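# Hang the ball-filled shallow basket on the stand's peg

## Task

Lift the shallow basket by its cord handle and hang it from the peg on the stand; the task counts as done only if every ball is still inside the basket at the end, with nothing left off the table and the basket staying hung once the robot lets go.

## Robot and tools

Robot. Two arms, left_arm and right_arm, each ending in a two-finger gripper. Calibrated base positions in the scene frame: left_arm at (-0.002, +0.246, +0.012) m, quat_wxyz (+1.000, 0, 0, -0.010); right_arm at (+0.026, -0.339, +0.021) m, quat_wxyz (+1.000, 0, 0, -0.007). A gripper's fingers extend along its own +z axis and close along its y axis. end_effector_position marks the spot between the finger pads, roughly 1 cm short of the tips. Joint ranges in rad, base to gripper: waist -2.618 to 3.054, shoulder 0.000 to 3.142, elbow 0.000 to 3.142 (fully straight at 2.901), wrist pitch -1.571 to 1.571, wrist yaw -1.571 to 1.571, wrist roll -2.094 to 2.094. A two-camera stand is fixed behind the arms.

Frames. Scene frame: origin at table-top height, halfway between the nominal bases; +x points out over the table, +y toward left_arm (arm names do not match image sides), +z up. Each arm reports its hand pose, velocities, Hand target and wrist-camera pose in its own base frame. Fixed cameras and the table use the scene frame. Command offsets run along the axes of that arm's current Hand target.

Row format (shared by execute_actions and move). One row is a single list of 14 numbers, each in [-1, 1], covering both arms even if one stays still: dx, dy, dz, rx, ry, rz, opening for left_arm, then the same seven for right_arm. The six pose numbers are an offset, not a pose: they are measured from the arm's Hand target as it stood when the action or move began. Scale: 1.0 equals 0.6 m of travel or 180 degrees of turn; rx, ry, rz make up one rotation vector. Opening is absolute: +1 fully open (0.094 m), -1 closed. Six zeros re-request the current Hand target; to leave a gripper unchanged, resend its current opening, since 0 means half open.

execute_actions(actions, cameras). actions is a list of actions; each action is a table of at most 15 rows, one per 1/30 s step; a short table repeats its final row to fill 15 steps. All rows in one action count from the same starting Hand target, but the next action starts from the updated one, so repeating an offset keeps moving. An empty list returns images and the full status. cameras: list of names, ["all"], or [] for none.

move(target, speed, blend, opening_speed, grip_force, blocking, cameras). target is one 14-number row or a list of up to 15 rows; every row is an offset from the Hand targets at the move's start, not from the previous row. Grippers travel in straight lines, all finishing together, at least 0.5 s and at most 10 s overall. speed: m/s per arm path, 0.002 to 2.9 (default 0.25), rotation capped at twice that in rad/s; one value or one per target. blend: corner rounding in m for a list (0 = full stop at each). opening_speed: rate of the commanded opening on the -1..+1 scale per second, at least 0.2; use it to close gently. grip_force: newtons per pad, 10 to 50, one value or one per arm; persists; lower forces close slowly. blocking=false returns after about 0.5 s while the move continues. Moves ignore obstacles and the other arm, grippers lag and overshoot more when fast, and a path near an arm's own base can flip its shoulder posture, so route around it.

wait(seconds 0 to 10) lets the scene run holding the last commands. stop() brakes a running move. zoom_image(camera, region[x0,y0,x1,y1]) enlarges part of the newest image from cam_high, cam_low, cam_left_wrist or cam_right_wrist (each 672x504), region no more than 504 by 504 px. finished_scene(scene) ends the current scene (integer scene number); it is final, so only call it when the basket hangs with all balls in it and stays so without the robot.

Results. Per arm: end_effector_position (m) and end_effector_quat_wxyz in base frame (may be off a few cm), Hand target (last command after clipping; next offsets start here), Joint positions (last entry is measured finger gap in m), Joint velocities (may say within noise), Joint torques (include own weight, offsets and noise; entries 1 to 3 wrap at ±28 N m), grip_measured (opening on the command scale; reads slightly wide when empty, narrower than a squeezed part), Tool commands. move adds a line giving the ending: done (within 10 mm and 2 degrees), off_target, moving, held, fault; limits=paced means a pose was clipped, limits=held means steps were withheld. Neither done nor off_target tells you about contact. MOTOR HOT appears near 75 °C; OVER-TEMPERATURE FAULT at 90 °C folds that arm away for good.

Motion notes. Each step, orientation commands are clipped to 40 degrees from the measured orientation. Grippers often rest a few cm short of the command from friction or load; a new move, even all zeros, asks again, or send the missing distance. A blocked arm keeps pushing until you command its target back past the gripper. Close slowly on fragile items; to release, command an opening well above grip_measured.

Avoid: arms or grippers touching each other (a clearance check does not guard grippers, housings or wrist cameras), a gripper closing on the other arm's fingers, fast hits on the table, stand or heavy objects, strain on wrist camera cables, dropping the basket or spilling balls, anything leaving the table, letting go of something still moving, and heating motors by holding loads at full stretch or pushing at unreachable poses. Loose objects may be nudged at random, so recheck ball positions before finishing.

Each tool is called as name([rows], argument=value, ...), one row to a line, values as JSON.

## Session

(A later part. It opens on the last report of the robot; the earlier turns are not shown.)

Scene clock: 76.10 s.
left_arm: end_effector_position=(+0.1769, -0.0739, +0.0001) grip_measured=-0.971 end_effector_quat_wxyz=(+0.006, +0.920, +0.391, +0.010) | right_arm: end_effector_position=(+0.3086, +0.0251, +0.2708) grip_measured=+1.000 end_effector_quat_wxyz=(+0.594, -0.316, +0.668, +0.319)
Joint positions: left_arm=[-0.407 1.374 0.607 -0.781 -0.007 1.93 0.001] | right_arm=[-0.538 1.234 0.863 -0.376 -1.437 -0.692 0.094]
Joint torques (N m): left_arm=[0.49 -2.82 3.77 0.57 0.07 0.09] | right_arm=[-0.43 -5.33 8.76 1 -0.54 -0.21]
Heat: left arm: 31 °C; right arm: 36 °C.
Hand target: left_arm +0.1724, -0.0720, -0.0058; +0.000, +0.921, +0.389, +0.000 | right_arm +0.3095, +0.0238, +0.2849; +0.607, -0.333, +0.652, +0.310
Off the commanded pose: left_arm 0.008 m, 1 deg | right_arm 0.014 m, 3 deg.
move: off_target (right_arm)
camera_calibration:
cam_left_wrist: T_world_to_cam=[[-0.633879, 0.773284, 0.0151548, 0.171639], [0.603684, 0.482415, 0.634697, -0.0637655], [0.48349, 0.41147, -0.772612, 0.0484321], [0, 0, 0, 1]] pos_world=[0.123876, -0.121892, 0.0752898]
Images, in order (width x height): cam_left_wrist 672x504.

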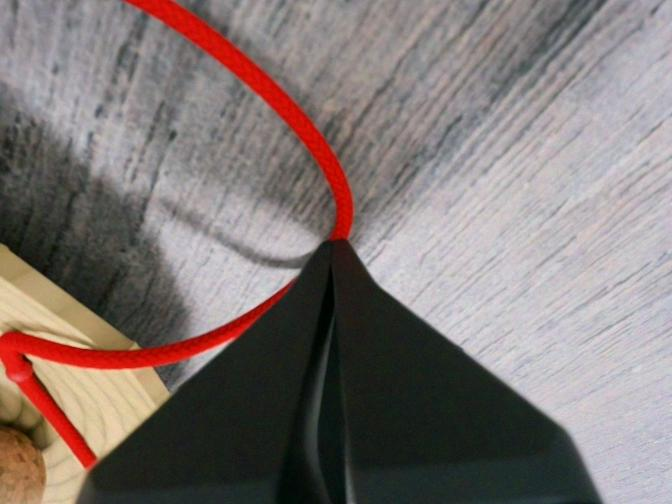

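move([
  [0,0,0,0,0,0,-0.6,0,0,0,0,0,0,1],
  [0.004,0.003,0.007,0,0,0,-0.6,0,0,0,0,0,0,1],
], speed=0.03, cameras=["cam_left_wrist"])

move(target=[0,0,0.0,0,0,0,-1,0,0,0,0,0,0,1], opening_speed=0.6, cameras=["cam_left_wrist"])

Scene clock: 77.77 s.
left_arm: end_effector_position=(+0.1757, -0.0729, -0.0006) grip_measured=-0.603 end_effector_quat_wxyz=(+0.004, +0.920, +0.391, +0.006) | right_arm: end_effector_position=(+0.3086, +0.0251, +0.2708) grip_measured=+1.000 end_effector_quat_wxyz=(+0.594, -0.316, +0.668, +0.319)
Joint positions: left_arm=[-0.401 1.378 0.607 -0.785 -0.003 1.937 0.019] | right_arm=[-0.538 1.234 0.863 -0.376 -1.437 -0.692 0.094]
Joint torques (N m): left_arm=[0.61 -1.51 3.56 0.87 0.03 0.09] | right_arm=[-0.47 -5.22 8.99 1 -0.59 -0.16]
Heat: left arm: 31 °C; right arm: 36 °C.
Hand target: left_arm +0.1753, -0.0716, -0.0099; +0.000, +0.921, +0.390, +0.000 | right_arm +0.3095, +0.0238, +0.2849; +0.607, -0.333, +0.652, +0.310
Off the commanded pose: left_arm 0.009 m, 1 deg | right_arm 0.014 m, 3 deg.
move: off_target (right_arm)
camera_calibration:
cam_left_wrist: T_world_to_cam=[[-0.632782, 0.774052, 0.0207505, 0.169947], [0.610185, 0.481966, 0.628795, -0.0642169], [0.476718, 0.410552, -0.777295, 0.0491907], [0, 0, 0, 1]] pos_world=[0.123273, -0.120793, 0.0750885]
Images, in order (width x height): cam_left_wrist 672x504.

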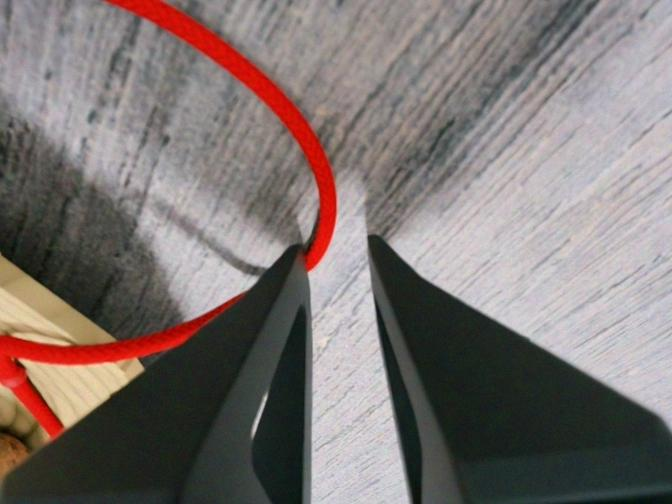

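Scene clock: 78.63 s.
left_arm: end_effector_position=(+0.1812, -0.0765, -0.0003) grip_measured=-0.971 end_effector_quat_wxyz=(+0.016, +0.920, +0.390, +0.012) | right_arm: end_effector_position=(+0.3086, +0.0251, +0.2708) grip_measured=+1.000 end_effector_quat_wxyz=(+0.594, -0.316, +0.668, +0.319)
Joint positions: left_arm=[-0.401 1.378 0.607 -0.761 0.004 1.938 0.001] | right_arm=[-0.538 1.234 0.863 -0.376 -1.437 -0.692 0.094]
Joint torques (N m): left_arm=[0.59 -1.55 3.59 0.62 -0.03 0.09] | right_arm=[-0.53 -5.23 9.13 1.02 -0.64 -0.15]
Heat: left arm: 31 °C; right arm: 36 °C.
Hand target: left_arm +0.1755, -0.0716, -0.0099; +0.000, +0.921, +0.389, +0.000 | right_arm +0.3095, +0.0238, +0.2849; +0.607, -0.333, +0.652, +0.310
Off the commanded pose: left_arm 0.012 m, 2 deg | right_arm 0.014 m, 3 deg.
move: off_target (left_arm, right_arm)
camera_calibration:
cam_left_wrist: T_world_to_cam=[[-0.631899, 0.775035, -0.00495632, 0.176129], [0.59751, 0.491212, 0.633792, -0.0630787], [0.493646, 0.397531, -0.773488, 0.0441985], [0, 0, 0, 1]] pos_world=[0.127167, -0.123091, 0.0750387]
Images, in order (width x height): cam_left_wrist 672x504.

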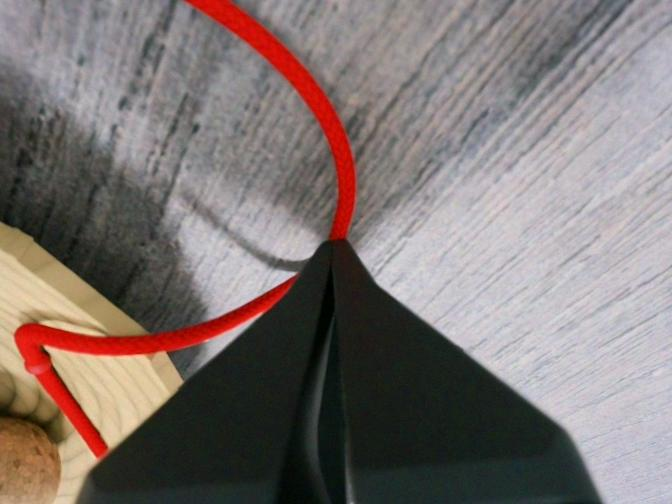

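move([
  [0,0,-0.03,0,0,0,-0.6,0,0,0,0,0,0,1],
  [-0.014,0.004,-0.03,0,0,0,-0.6,0,0,0,0,0,0,1],
  [-0.014,0.004,-0.005,0,0,0,-0.6,0,0,0,0,0,0,1],
], speed=0.04, cameras=["cam_left_wrist"])

Scene clock: 81.13 s.
left_arm: end_effector_position=(+0.1736, -0.0781, -0.0030) grip_measured=-0.602 end_effector_quat_wxyz=(+0.001, +0.921, +0.389, +0.005) | right_arm: end_effector_position=(+0.3086, +0.0251, +0.2708) grip_measured=+1.000 end_effector_quat_wxyz=(+0.594, -0.316, +0.668, +0.319)
Joint positions: left_arm=[-0.433 1.392 0.607 -0.778 -0.006 1.909 0.019] | right_arm=[-0.538 1.234 0.863 -0.376 -1.437 -0.692 0.094]
Joint torques (N m): left_arm=[-0.42 -3.45 3.97 0.6 0.06 -0.07] | right_arm=[-0.44 -5.16 9.06 1.04 -0.54 -0.11]
Heat: left arm: 31 °C; right arm: 36 °C.
Hand target: left_arm +0.1713, -0.0792, -0.0069; +0.000, +0.921, +0.389, +0.000 | right_arm +0.3095, +0.0238, +0.2849; +0.607, -0.333, +0.652, +0.310
Off the commanded pose: left_arm 0.005 m, 1 deg | right_arm 0.014 m, 3 deg.
move: off_target (right_arm)
camera_calibration:
cam_left_wrist: T_world_to_cam=[[-0.629473, 0.776531, 0.0276356, 0.172377], [0.615088, 0.476241, 0.62838, -0.0602789], [0.474795, 0.412546, -0.777416, 0.0510135], [0, 0, 0, 1]] pos_world=[0.121362, -0.126194, 0.072773]
Images, in order (width x height): cam_left_wrist 672x504.

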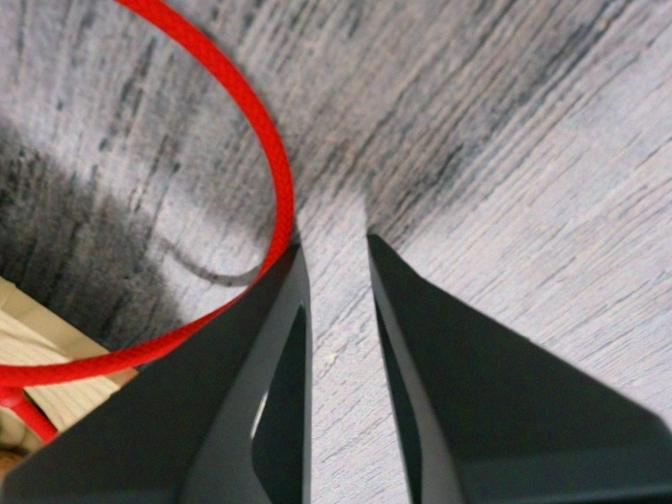

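move([
  [0,0,-0.03,0,0,0,-0.5,0,0,0,0,0,0,1],
  [-0.007,0.030,-0.03,0,0,0,-0.5,0,0,0,0,0,0,1],
  [-0.007,0.030,0,0,0,0,-0.5,0,0,0,0,0,0,1],
], speed=0.04, cameras=["cam_left_wrist"])

Scene clock: 84.50 s.
left_arm: end_effector_position=(+0.1853, -0.0944, -0.0027) grip_measured=-0.502 end_effector_quat_wxyz=(+0.004, +0.921, +0.389, +0.007) | right_arm: end_effector_position=(+0.3086, +0.0251, +0.2708) grip_measured=+1.000 end_effector_quat_wxyz=(+0.594, -0.316, +0.668, +0.319)
Joint positions: left_arm=[-0.481 1.458 0.662 -0.76 -0.006 1.861 0.023] | right_arm=[-0.538 1.234 0.863 -0.376 -1.437 -0.692 0.094]
Joint torques (N m): left_arm=[-0.44 -4 3.97 0.53 0.06 -0.07] | right_arm=[-0.39 -5.05 9.1 1.08 -0.59 -0.17]
Heat: left arm: 31 °C; right arm: 36 °C.
Hand target: left_arm +0.1812, -0.0948, -0.0070; +0.000, +0.921, +0.390, +0.000 | right_arm +0.3095, +0.0238, +0.2849; +0.607, -0.333, +0.652, +0.310
Off the commanded pose: left_arm 0.006 m, 1 deg | right_arm 0.014 m, 3 deg.
move: off_target (right_arm)
camera_calibration:
cam_left_wrist: T_world_to_cam=[[-0.63018, 0.776181, 0.0204024, 0.192422], [0.610329, 0.47894, 0.630963, -0.0587298], [0.47997, 0.410072, -0.775545, 0.0511311], [0, 0, 0, 1]] pos_world=[0.132564, -0.142194, 0.072785]
Images, in order (width x height): cam_left_wrist 672x504.

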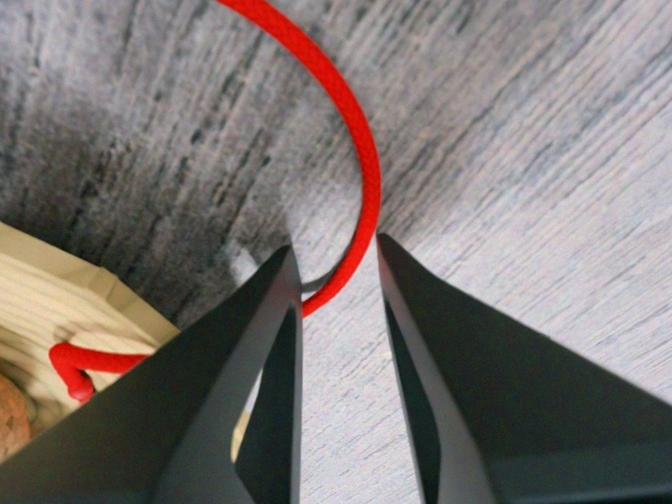

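Straddling well. Close.

move(target=[0,0,0.0,0,0,0,-1,0,0,0,0,0,0,1], opening_speed=0.6, cameras=["cam_left_wrist"])

Scene clock: 85.60 s.
left_arm: end_effector_position=(+0.1854, -0.0944, -0.0027) grip_measured=-0.919 end_effector_quat_wxyz=(+0.004, +0.921, +0.389, +0.007) | right_arm: end_effector_position=(+0.3086, +0.0251, +0.2708) grip_measured=+1.000 end_effector_quat_wxyz=(+0.594, -0.316, +0.668, +0.319)
Joint positions: left_arm=[-0.481 1.458 0.662 -0.759 -0.006 1.861 0.004] | right_arm=[-0.538 1.234 0.863 -0.376 -1.437 -0.692 0.094]
Joint torques (N m): left_arm=[-0.44 -4 3.97 0.53 0.06 -0.06] | right_arm=[-0.23 -5.24 8.95 1.07 -0.6 -0.15]
Heat: left arm: 31 °C; right arm: 36 °C.
Hand target: left_arm +0.1812, -0.0947, -0.0070; +0.000, +0.921, +0.390, +0.000 | right_arm +0.3095, +0.0238, +0.2849; +0.607, -0.333, +0.652, +0.310
Off the commanded pose: left_arm 0.006 m, 1 deg | right_arm 0.014 m, 3 deg.
move: off_target (right_arm)
camera_calibration:
cam_left_wrist: T_world_to_cam=[[-0.630181, 0.776189, 0.0200649, 0.192588], [0.610133, 0.479048, 0.631072, -0.0587099], [0.480219, 0.409932, -0.775465, 0.0510657], [0, 0, 0, 1]] pos_world=[0.132664, -0.142294, 0.0727855]
Images, in order (width x height): cam_left_wrist 672x504.

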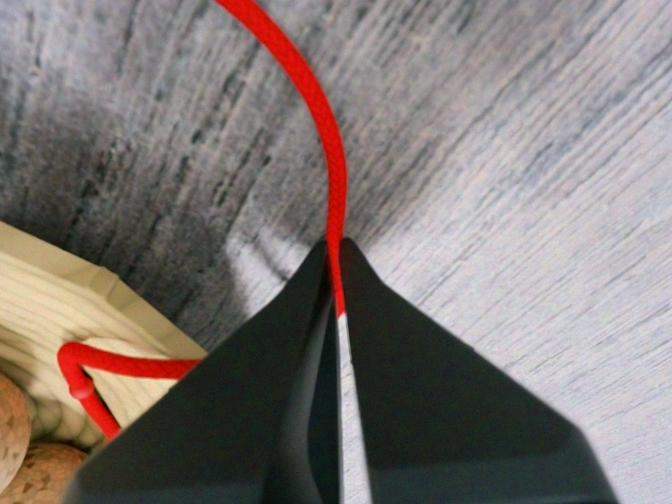

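move([
  [0.0095,0.058,-0.178,0,0,-0.06,-1,0,0,0,0,0,0,1],
  [0.040,0.200,-0.412,-0.129,0.0275,-0.1326,-1,0,0,0,0,0,0,1],
], blend=0.03, speed=0.1, cameras=["cam_low","cam_left_wrist","cam_right_wrist"])

zoom_image(camera="cam_low", region=[330, 50, 510, 260])

Scene clock: 90.13 s.
left_arm: end_effector_position=(+0.2811, -0.1572, +0.2323) grip_measured=-0.921 end_effector_quat_wxyz=(+0.158, +0.805, +0.561, +0.114) | right_arm: end_effector_position=(+0.3086, +0.0251, +0.2708) grip_measured=+1.000 end_effector_quat_wxyz=(+0.594, -0.316, +0.668, +0.319)
Joint positions: left_arm=[-0.56 1.458 1.553 -1.283 -0.085 1.38 0.004] | right_arm=[-0.538 1.234 0.863 -0.376 -1.437 -0.692 0.094]
Joint torques (N m): left_arm=[-0.49 -5.38 8.72 1.1 -0.03 -0.1] | right_arm=[-0.49 -5.2 8.81 1.09 -0.57 -0.19]
Heat: left arm: 32 °C; right arm: 36 °C.
Hand target: left_arm +0.2842, -0.1611, +0.2401; +0.167, +0.802, +0.562, +0.117 | right_arm +0.3095, +0.0238, +0.2849; +0.607, -0.333, +0.652, +0.310
Off the commanded pose: left_arm 0.009 m, 1 deg | right_arm 0.014 m, 3 deg.
move: off_target (right_arm)
camera_calibration:
cam_left_wrist: T_world_to_cam=[[-0.830918, 0.433045, -0.349353, 0.385196], [0.139967, 0.77038, 0.622032, -0.0551981], [0.538503, 0.46796, -0.700734, 0.188477], [0, 0, 0, 1]] pos_world=[0.226297, -0.212483, 0.300976]
cam_right_wrist: T_world_to_cam=[[0.748858, -0.641249, -0.167365, -0.17037], [-0.553896, -0.466931, -0.689329, 0.372313], [0.363884, 0.608913, -0.70485, 0.163188], [0, 0, 0, 1]] pos_world=[0.274424, -0.0347721, 0.343155]
Images, in order (width x height): cam_low 672x504, cam_left_wrist 672x504, cam_right_wrist 672x504.

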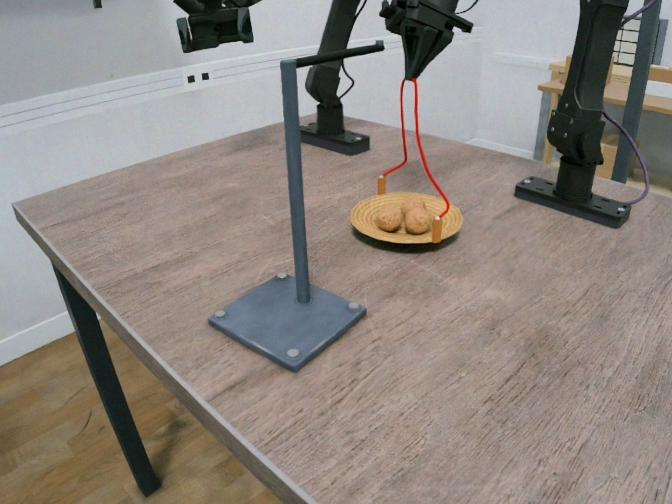

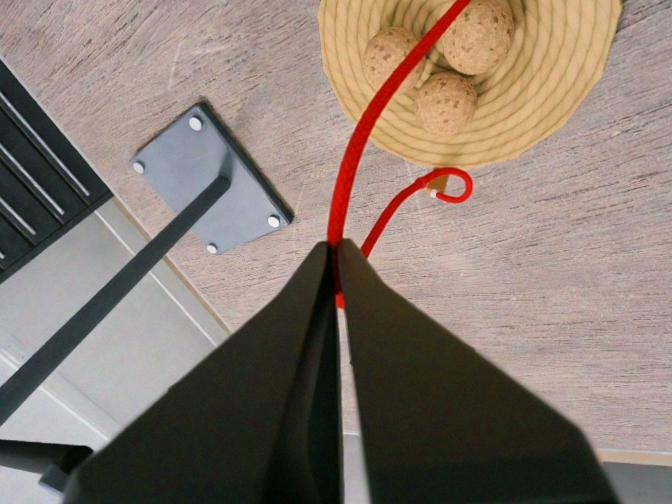

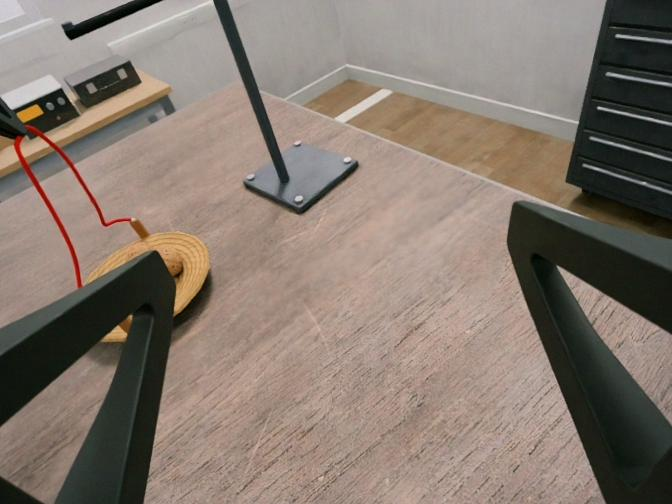

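Scaled by 2.400.

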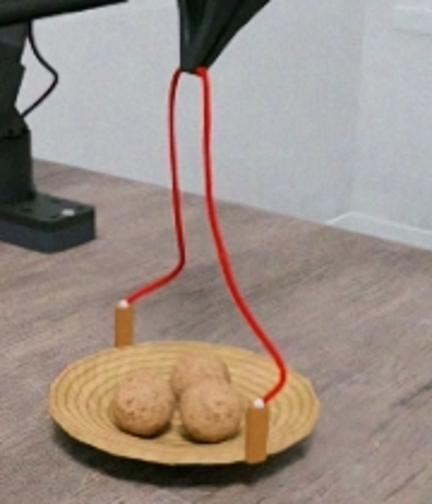

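move(target=[0,0.0145,-0.0336,0,0,0,-1,0,0,0,0,0,0,1], speed=0.03, cameras=["cam_low","cam_left_wrist"])

zoom_image(camera="cam_low", region=[330, 50, 510, 260])

Scene clock: 91.67 s.
left_arm: end_effector_position=(+0.2810, -0.1571, +0.2558) grip_measured=-0.921 end_effector_quat_wxyz=(+0.160, +0.804, +0.561, +0.115) | right_arm: end_effector_position=(+0.3086, +0.0251, +0.2708) grip_measured=+1.000 end_effector_quat_wxyz=(+0.594, -0.316, +0.668, +0.319)
Joint positions: left_arm=[-0.56 1.487 1.678 -1.374 -0.085 1.38 0.004] | right_arm=[-0.538 1.234 0.863 -0.376 -1.437 -0.692 0.094]
Joint torques (N m): left_arm=[-0.49 -5.05 8.62 1.07 -0.05 -0.1] | right_arm=[-0.55 -5.12 8.88 1.05 -0.6 -0.17]
Heat: left arm: 32 °C; right arm: 36 °C.
Hand target: left_arm +0.2842, -0.1611, +0.2622; +0.167, +0.802, +0.562, +0.117 | right_arm +0.3095, +0.0238, +0.2849; +0.607, -0.333, +0.652, +0.310
Off the commanded pose: left_arm 0.008 m, 1 deg | right_arm 0.014 m, 3 deg.
move: off_target (right_arm)
camera_calibration:
cam_left_wrist: T_world_to_cam=[[-0.829617, 0.43173, -0.35404, 0.393857], [0.136877, 0.772018, 0.620687, -0.0684557], [0.541295, 0.466473, -0.699574, 0.203634], [0, 0, 0, 1]] pos_world=[0.225894, -0.212181, 0.324388]
Images, in order (width x height): cam_low 672x504, cam_left_wrist 672x504.

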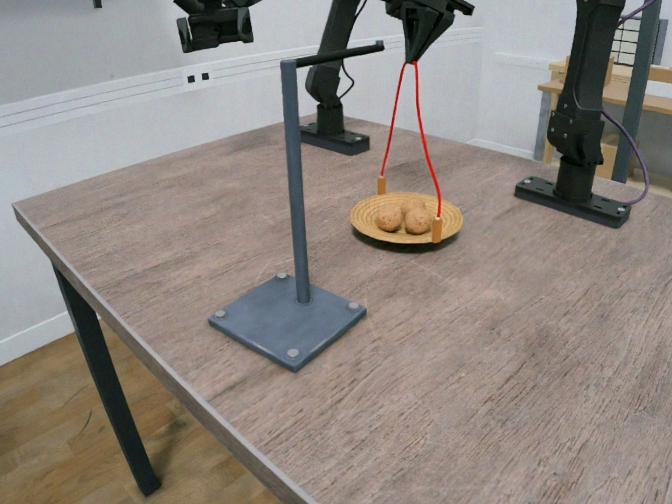

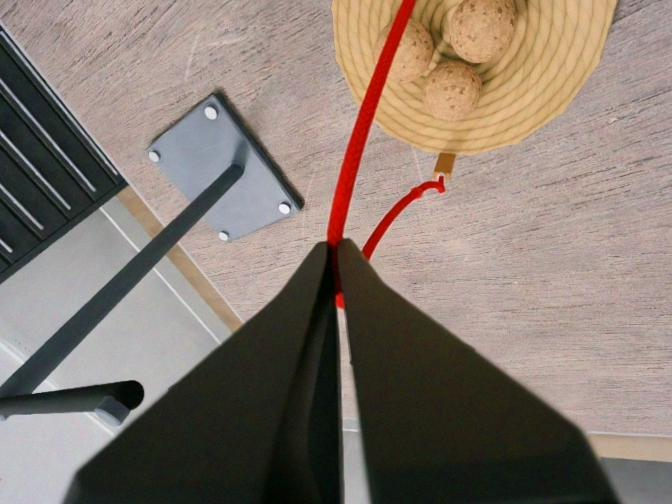

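Scaled by 2.400.

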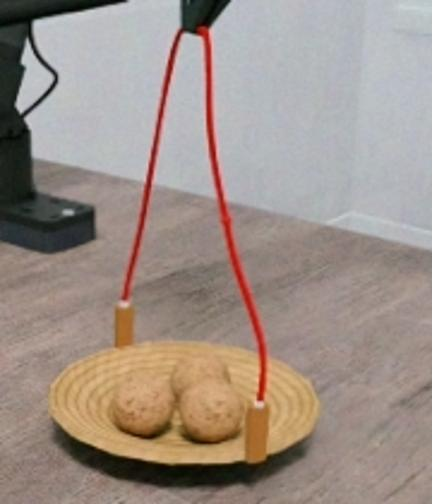

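move(target=[-0.0066,0.008,-0.0184,0,0,0,-1,0,0,0,0,0,0,1], speed=0.02, cameras=["cam_low","cam_high","cam_left_wrist"])

zoom_image(camera="cam_low", region=[330, 50, 510, 260])

Scene clock: 93.07 s.
left_arm: end_effector_position=(+0.2771, -0.1598, +0.2638) grip_measured=-0.921 end_effector_quat_wxyz=(+0.151, +0.806, +0.561, +0.110) | right_arm: end_effector_position=(+0.3086, +0.0251, +0.2708) grip_measured=+1.000 end_effector_quat_wxyz=(+0.594, -0.316, +0.668, +0.319)
Joint positions: left_arm=[-0.576 1.517 1.75 -1.438 -0.088 1.365 0.004] | right_arm=[-0.538 1.234 0.863 -0.376 -1.437 -0.692 0.094]
Joint torques (N m): left_arm=[-0.47 -5.5 9.07 1.17 -0.09 -0.1] | right_arm=[-0.46 -5.22 8.88 1.01 -0.62 -0.11]
Heat: left arm: 32 °C; right arm: 36 °C.
Hand target: left_arm +0.2828, -0.1649, +0.2742; +0.167, +0.802, +0.562, +0.117 | right_arm +0.3095, +0.0238, +0.2849; +0.607, -0.333, +0.652, +0.310
Off the commanded pose: left_arm 0.013 m, 2 deg | right_arm 0.014 m, 3 deg.
move: off_target (left_arm, right_arm)
camera_calibration:
cam_left_wrist: T_world_to_cam=[[-0.835886, 0.435923, -0.333566, 0.391612], [0.149831, 0.765821, 0.625355, -0.0767144], [0.528058, 0.472747, -0.705454, 0.21878], [0, 0, 0, 1]] pos_world=[0.223309, -0.21539, 0.332941]
Images, in order (width x height): cam_high 672x504, cam_low 672x504, cam_left_wrist 672x504.

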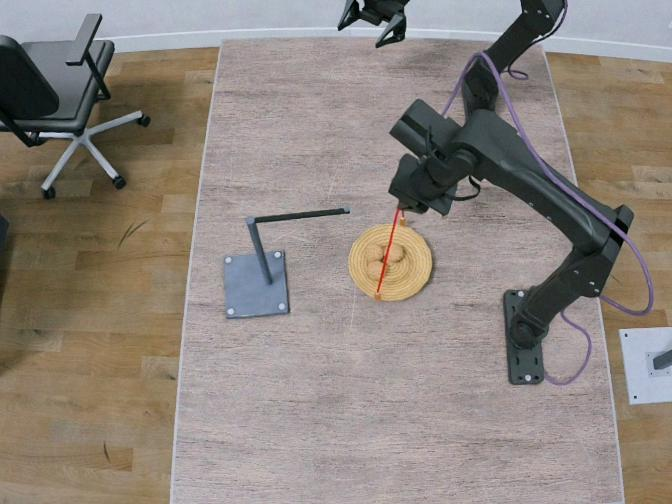

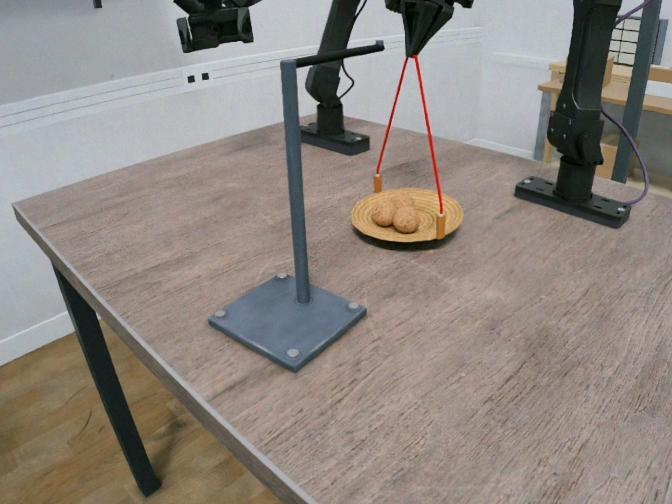

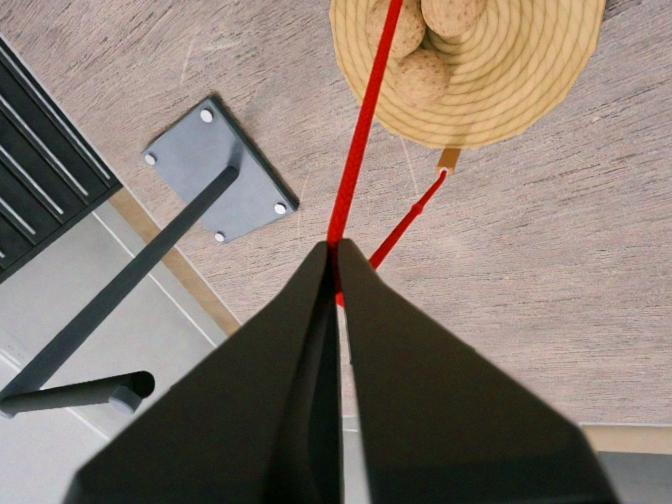

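Scaled by 2.400.

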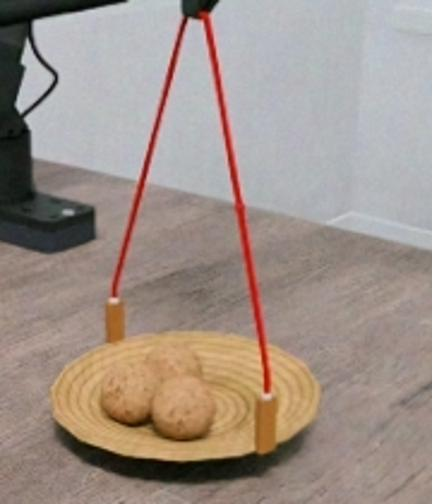

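move(target=[0,0.008,-0.0184,0,0,0,-1,0,0,0,0,0,0,1], speed=0.02, cameras=["cam_low","cam_high","cam_left_wrist","cam_right_wrist"])

zoom_image(camera="cam_low", region=[330, 50, 510, 260])

Scene clock: 94.37 s.
left_arm: end_effector_position=(+0.2775, -0.1600, +0.2763) grip_measured=-0.921 end_effector_quat_wxyz=(+0.151, +0.806, +0.561, +0.110) | right_arm: end_effector_position=(+0.3086, +0.0251, +0.2708) grip_measured=+1.000 end_effector_quat_wxyz=(+0.594, -0.316, +0.668, +0.319)
Joint positions: left_arm=[-0.576 1.543 1.831 -1.493 -0.088 1.365 0.004] | right_arm=[-0.538 1.234 0.863 -0.376 -1.437 -0.692 0.094]
Joint torques (N m): left_arm=[-0.47 -5.61 8.8 1.19 -0.08 -0.1] | right_arm=[-0.28 -5.09 9.05 1.04 -0.63 -0.19]
Heat: left arm: 32 °C; right arm: 36 °C.
Hand target: left_arm +0.2828, -0.1648, +0.2861; +0.167, +0.802, +0.562, +0.117 | right_arm +0.3095, +0.0238, +0.2849; +0.607, -0.333, +0.652, +0.310
Off the commanded pose: left_arm 0.012 m, 2 deg | right_arm 0.014 m, 3 deg.
move: off_target (left_arm, right_arm)
camera_calibration:
cam_left_wrist: T_world_to_cam=[[-0.835751, 0.435888, -0.33395, 0.396341], [0.149609, 0.765914, 0.625294, -0.0842713], [0.528335, 0.472628, -0.705327, 0.227398], [0, 0, 0, 1]] pos_world=[0.223708, -0.21569, 0.345442]
cam_right_wrist: T_world_to_cam=[[0.748858, -0.641249, -0.167365, -0.17037], [-0.553896, -0.466931, -0.689329, 0.372313], [0.363884, 0.608913, -0.70485, 0.163188], [0, 0, 0, 1]] pos_world=[0.274424, -0.0347721, 0.343155]

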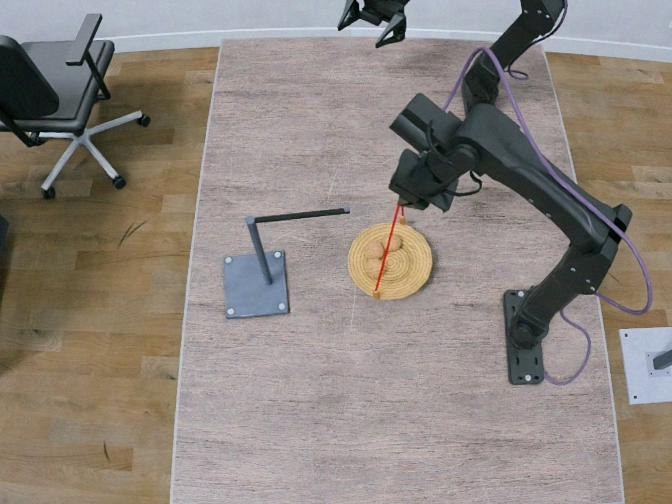

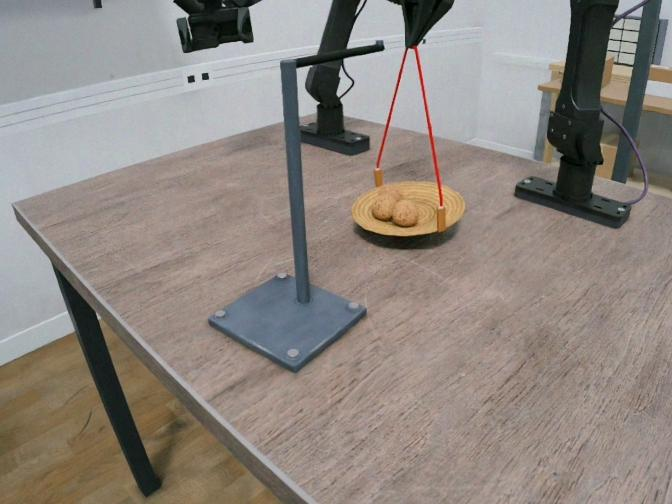

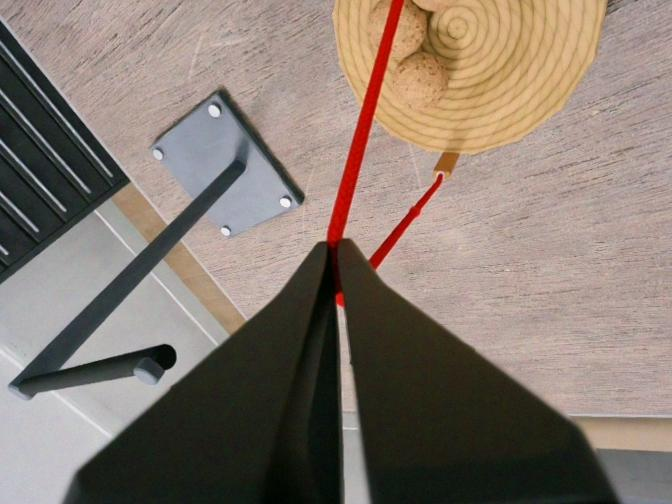

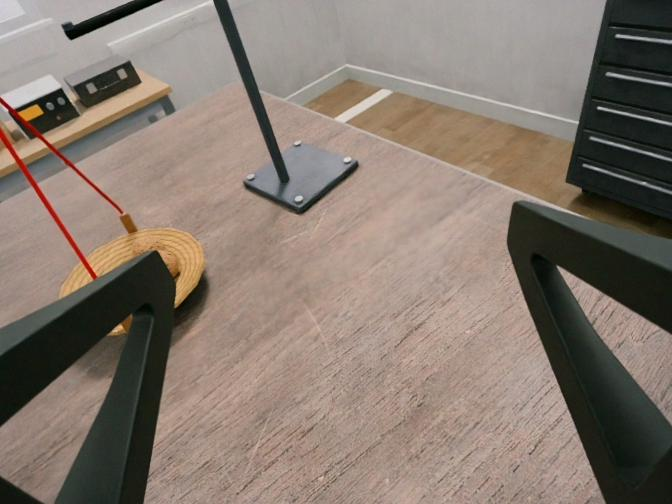

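Scaled by 2.400.

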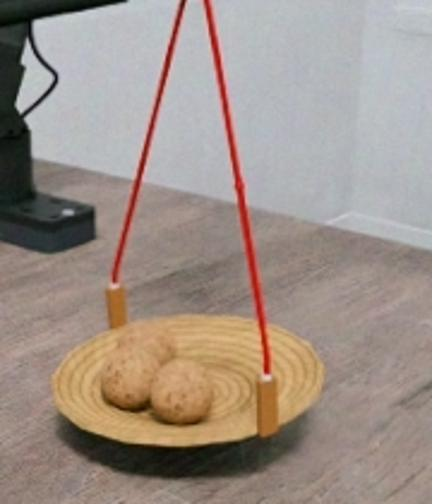

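move(target=[0,0.0106,-0.0245,0,0,0,-1,0,0,0,0,0,0,1], speed=0.02, cameras=["cam_low","cam_high","cam_right_wrist"])

zoom_image(camera="cam_low", region=[330, 50, 510, 260])

Scene clock: 95.93 s.
left_arm: end_effector_position=(+0.2778, -0.1602, +0.2932) grip_measured=-0.921 end_effector_quat_wxyz=(+0.152, +0.806, +0.561, +0.110) | right_arm: end_effector_position=(+0.3086, +0.0251, +0.2708) grip_measured=+1.000 end_effector_quat_wxyz=(+0.594, -0.316, +0.668, +0.319)
Joint positions: left_arm=[-0.576 1.584 1.951 -1.57 -0.088 1.365 0.004] | right_arm=[-0.538 1.234 0.863 -0.376 -1.437 -0.692 0.094]
Joint torques (N m): left_arm=[-0.49 -5.71 8.44 1.18 -0.09 -0.1] | right_arm=[-0.61 -5.05 9.11 1.04 -0.6 -0.1]
Heat: left arm: 32 °C; right arm: 36 °C.
Hand target: left_arm +0.2827, -0.1648, +0.3022; +0.167, +0.802, +0.562, +0.117 | right_arm +0.3095, +0.0238, +0.2849; +0.607, -0.333, +0.652, +0.310
Off the commanded pose: left_arm 0.011 m, 2 deg | right_arm 0.014 m, 3 deg.
joint read past its limit (left arm) — joint 4 (wrist pitch), lower limit.
joint sent to its limit (left arm) — joint 4 (wrist pitch), lower limit. The joint targets still meet the commanded pose.
move: off_target (left_arm, right_arm)
camera_calibration:
cam_right_wrist: T_world_to_cam=[[0.748858, -0.641249, -0.167365, -0.17037], [-0.553896, -0.466931, -0.689329, 0.372313], [0.363884, 0.608913, -0.70485, 0.163188], [0, 0, 0, 1]] pos_world=[0.274424, -0.0347721, 0.343155]
Images, in order (width x height): cam_high 672x504, cam_low 672x504, cam_right_wrist 672x504.

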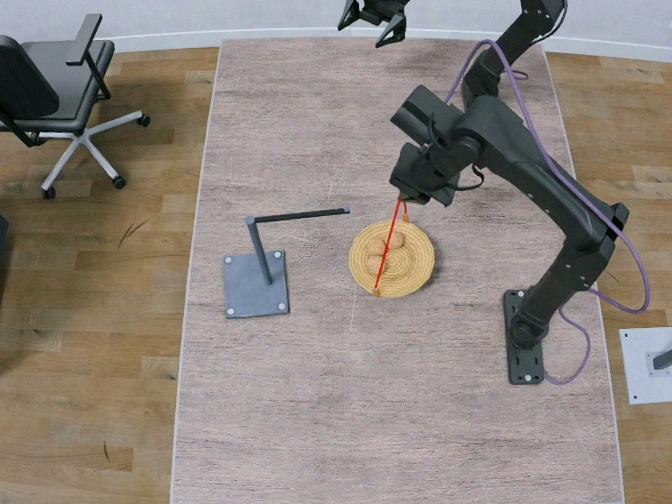

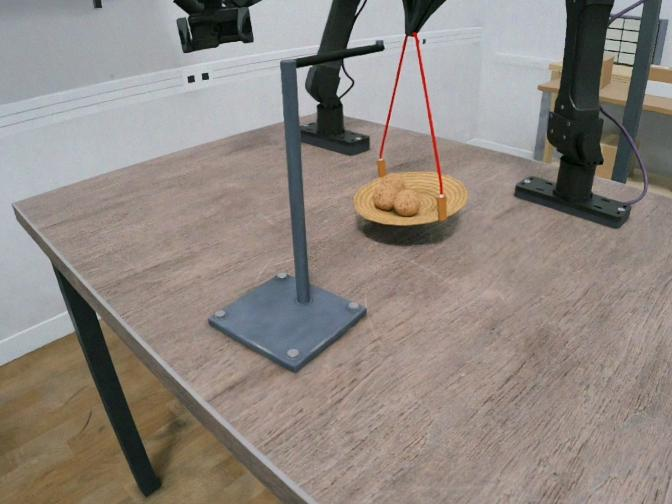

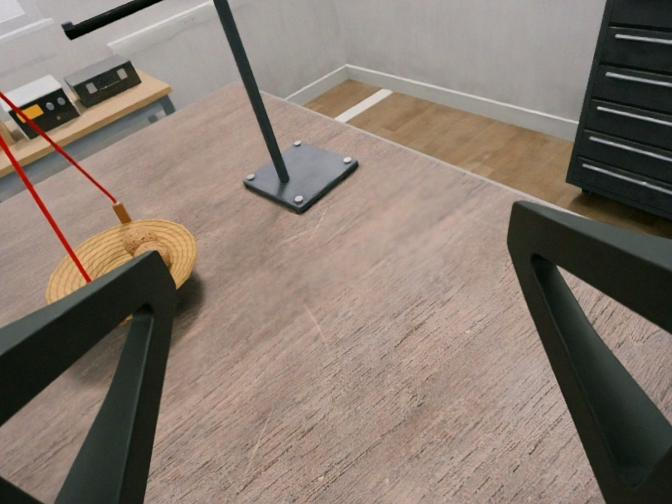

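Scaled by 2.400.

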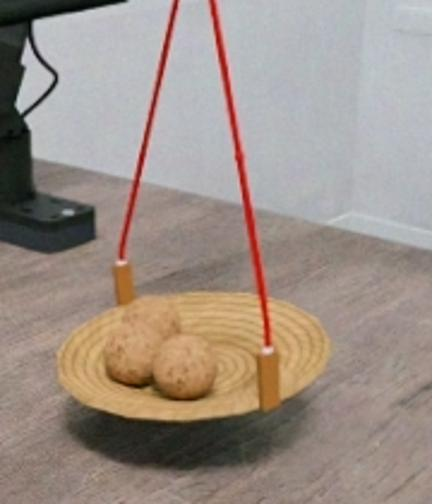

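move(target=[0.0197,0.042,-0.0835,-0.1182,0.0787,-0.1157,-1,0,0,0,0,0,0,1], speed=0.07, cameras=["all"])

Scene clock: 102.00 s.
left_arm: end_effector_position=(+0.2906, -0.1592, +0.3360) grip_measured=-0.921 end_effector_quat_wxyz=(+0.219, +0.646, +0.679, +0.273) | right_arm: end_effector_position=(+0.3086, +0.0251, +0.2708) grip_measured=+1.000 end_effector_quat_wxyz=(+0.594, -0.316, +0.668, +0.319)
Joint positions: left_arm=[-0.794 1.544 1.951 -1.498 -0.553 0.866 0.004] | right_arm=[-0.538 1.234 0.863 -0.376 -1.437 -0.692 0.094]
Joint torques (N m): left_arm=[-0.49 -10.09 5.86 1.59 -0.56 -0.12] | right_arm=[-0.28 -5.23 8.61 1.02 -0.68 -0.11]
Heat: left arm: 32 °C; right arm: 36 °C.
Hand target: left_arm +0.2897, -0.1547, +0.3582; +0.259, +0.623, +0.682, +0.283 | right_arm +0.3095, +0.0238, +0.2849; +0.607, -0.333, +0.652, +0.310
Off the commanded pose: left_arm 0.023 m, 5 deg | right_arm 0.014 m, 3 deg.
move: off_target (left_arm, right_arm)
camera_calibration:
cam_left_wrist: T_world_to_cam=[[-0.779999, 0.0982584, -0.618018, 0.452348], [-0.373622, 0.719131, 0.585882, 0.0336606], [0.502004, 0.687893, -0.52421, 0.24325], [0, 0, 0, 1]] pos_world=[0.243295, -0.235983, 0.387352]
cam_right_wrist: T_world_to_cam=[[0.748858, -0.641249, -0.167365, -0.17037], [-0.553896, -0.466931, -0.689329, 0.372313], [0.363884, 0.608913, -0.70485, 0.163188], [0, 0, 0, 1]] pos_world=[0.274424, -0.0347721, 0.343155]

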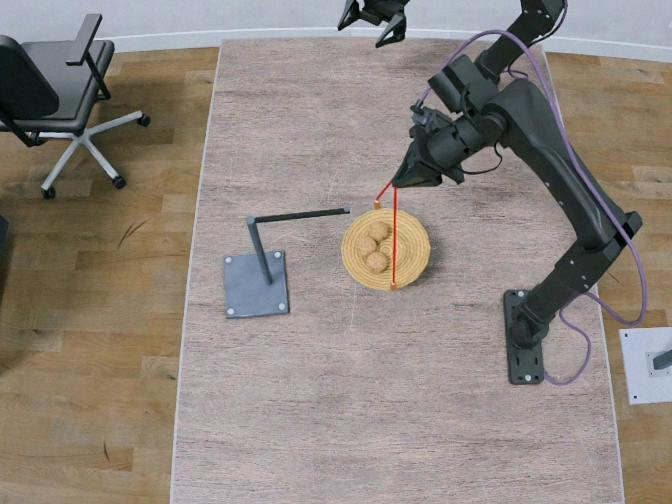

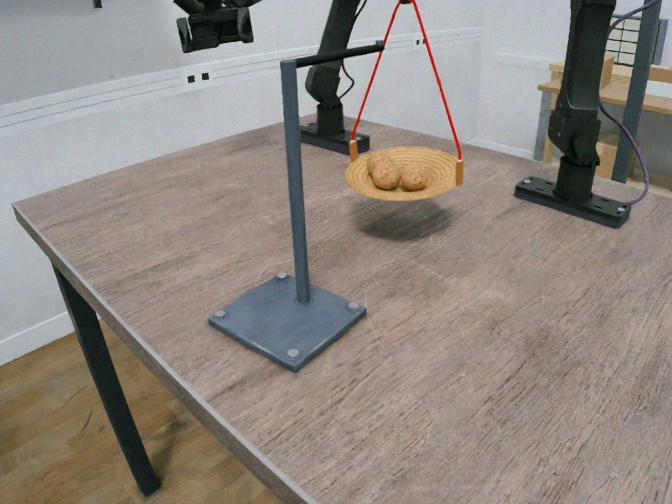

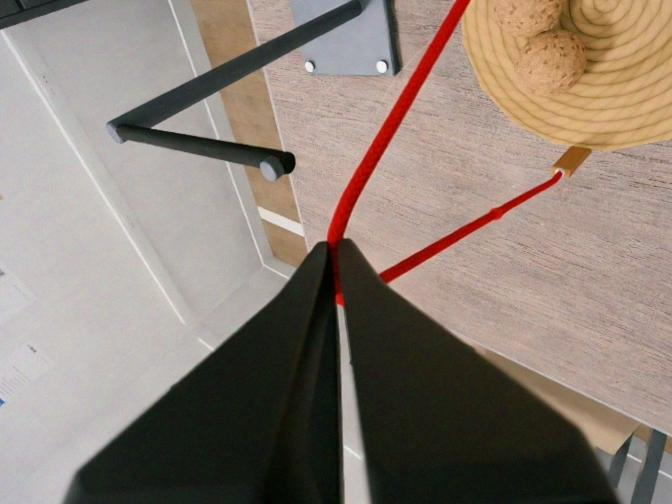

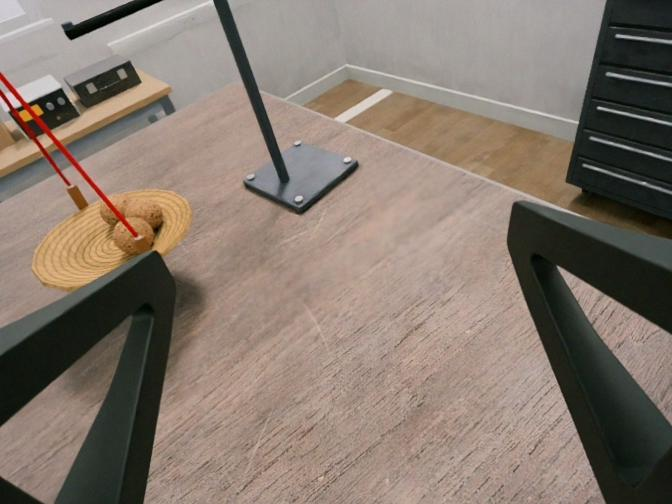

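move(target=[0.0277,0.0467,0.0467,0,0,0,-1,0,0,0,0,0,0,1], speed=0.05, cameras=["all"])

Scene clock: 104.10 s.
left_arm: end_effector_position=(+0.3228, -0.1342, +0.3413) grip_measured=-0.921 end_effector_quat_wxyz=(+0.229, +0.637, +0.683, +0.274) | right_arm: end_effector_position=(+0.3086, +0.0251, +0.2708) grip_measured=+1.000 end_effector_quat_wxyz=(+0.594, -0.316, +0.668, +0.319)
Joint positions: left_arm=[-0.637 1.544 1.951 -1.402 -0.479 1.008 0.004] | right_arm=[-0.538 1.234 0.863 -0.376 -1.437 -0.692 0.094]
Joint torques (N m): left_arm=[0.23 -7.41 7.19 1.8 -0.31 0.05] | right_arm=[-0.87 -5.04 8.83 1.03 -0.57 -0.19]
Heat: left arm: 32 °C; right arm: 36 °C.
Hand target: left_arm +0.3277, -0.1347, +0.3582; +0.260, +0.623, +0.682, +0.283 | right_arm +0.3095, +0.0238, +0.2849; +0.607, -0.333, +0.652, +0.310
Off the commanded pose: left_arm 0.018 m, 4 deg | right_arm 0.014 m, 3 deg.
move: off_target (left_arm, right_arm)
camera_calibration:
cam_left_wrist: T_world_to_cam=[[-0.769774, 0.0770038, -0.633654, 0.47747], [-0.393519, 0.724359, 0.56608, 0.0385658], [0.502584, 0.685109, -0.527291, 0.213155], [0, 0, 0, 1]] pos_world=[0.275593, -0.210737, 0.393114]
cam_right_wrist: T_world_to_cam=[[0.748858, -0.641249, -0.167365, -0.17037], [-0.553896, -0.466931, -0.689329, 0.372313], [0.363884, 0.608913, -0.70485, 0.163188], [0, 0, 0, 1]] pos_world=[0.274424, -0.0347721, 0.343155]

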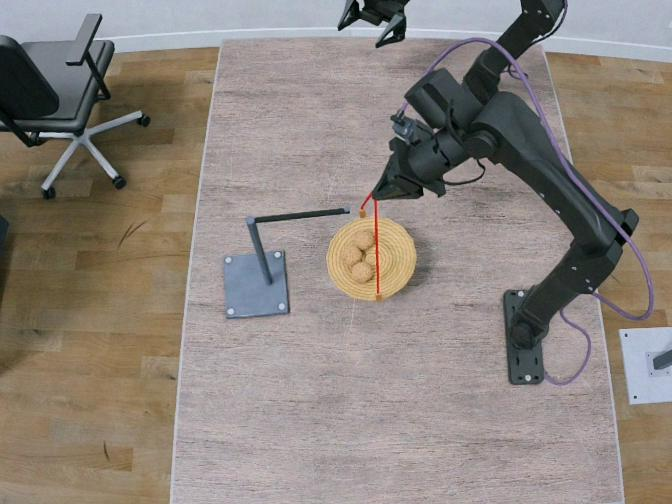

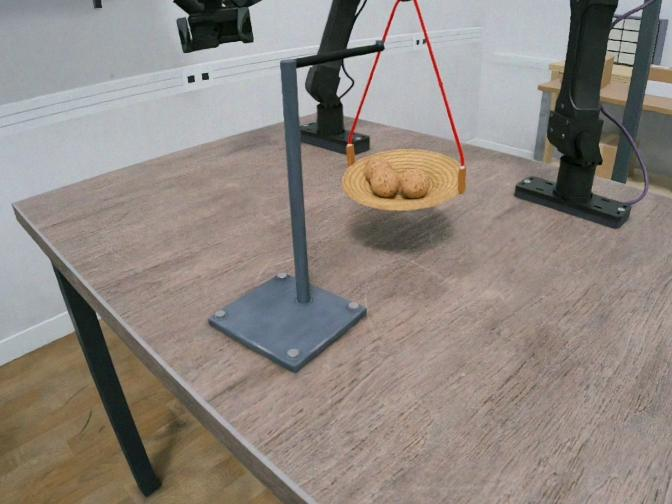

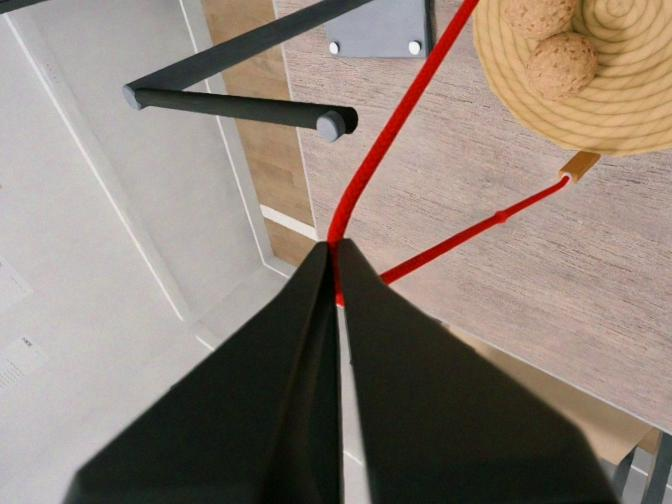

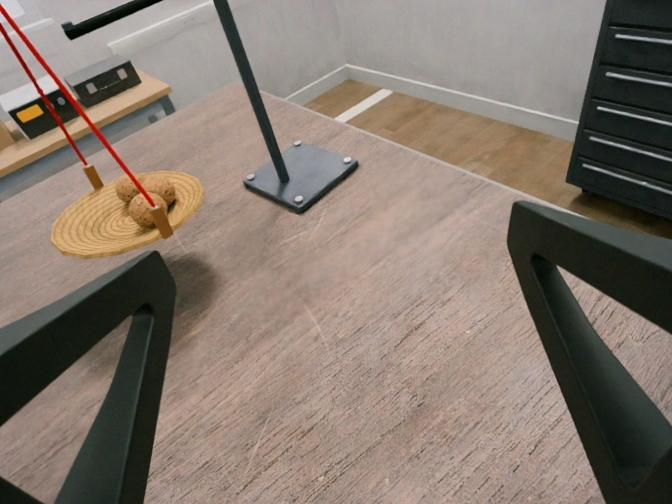

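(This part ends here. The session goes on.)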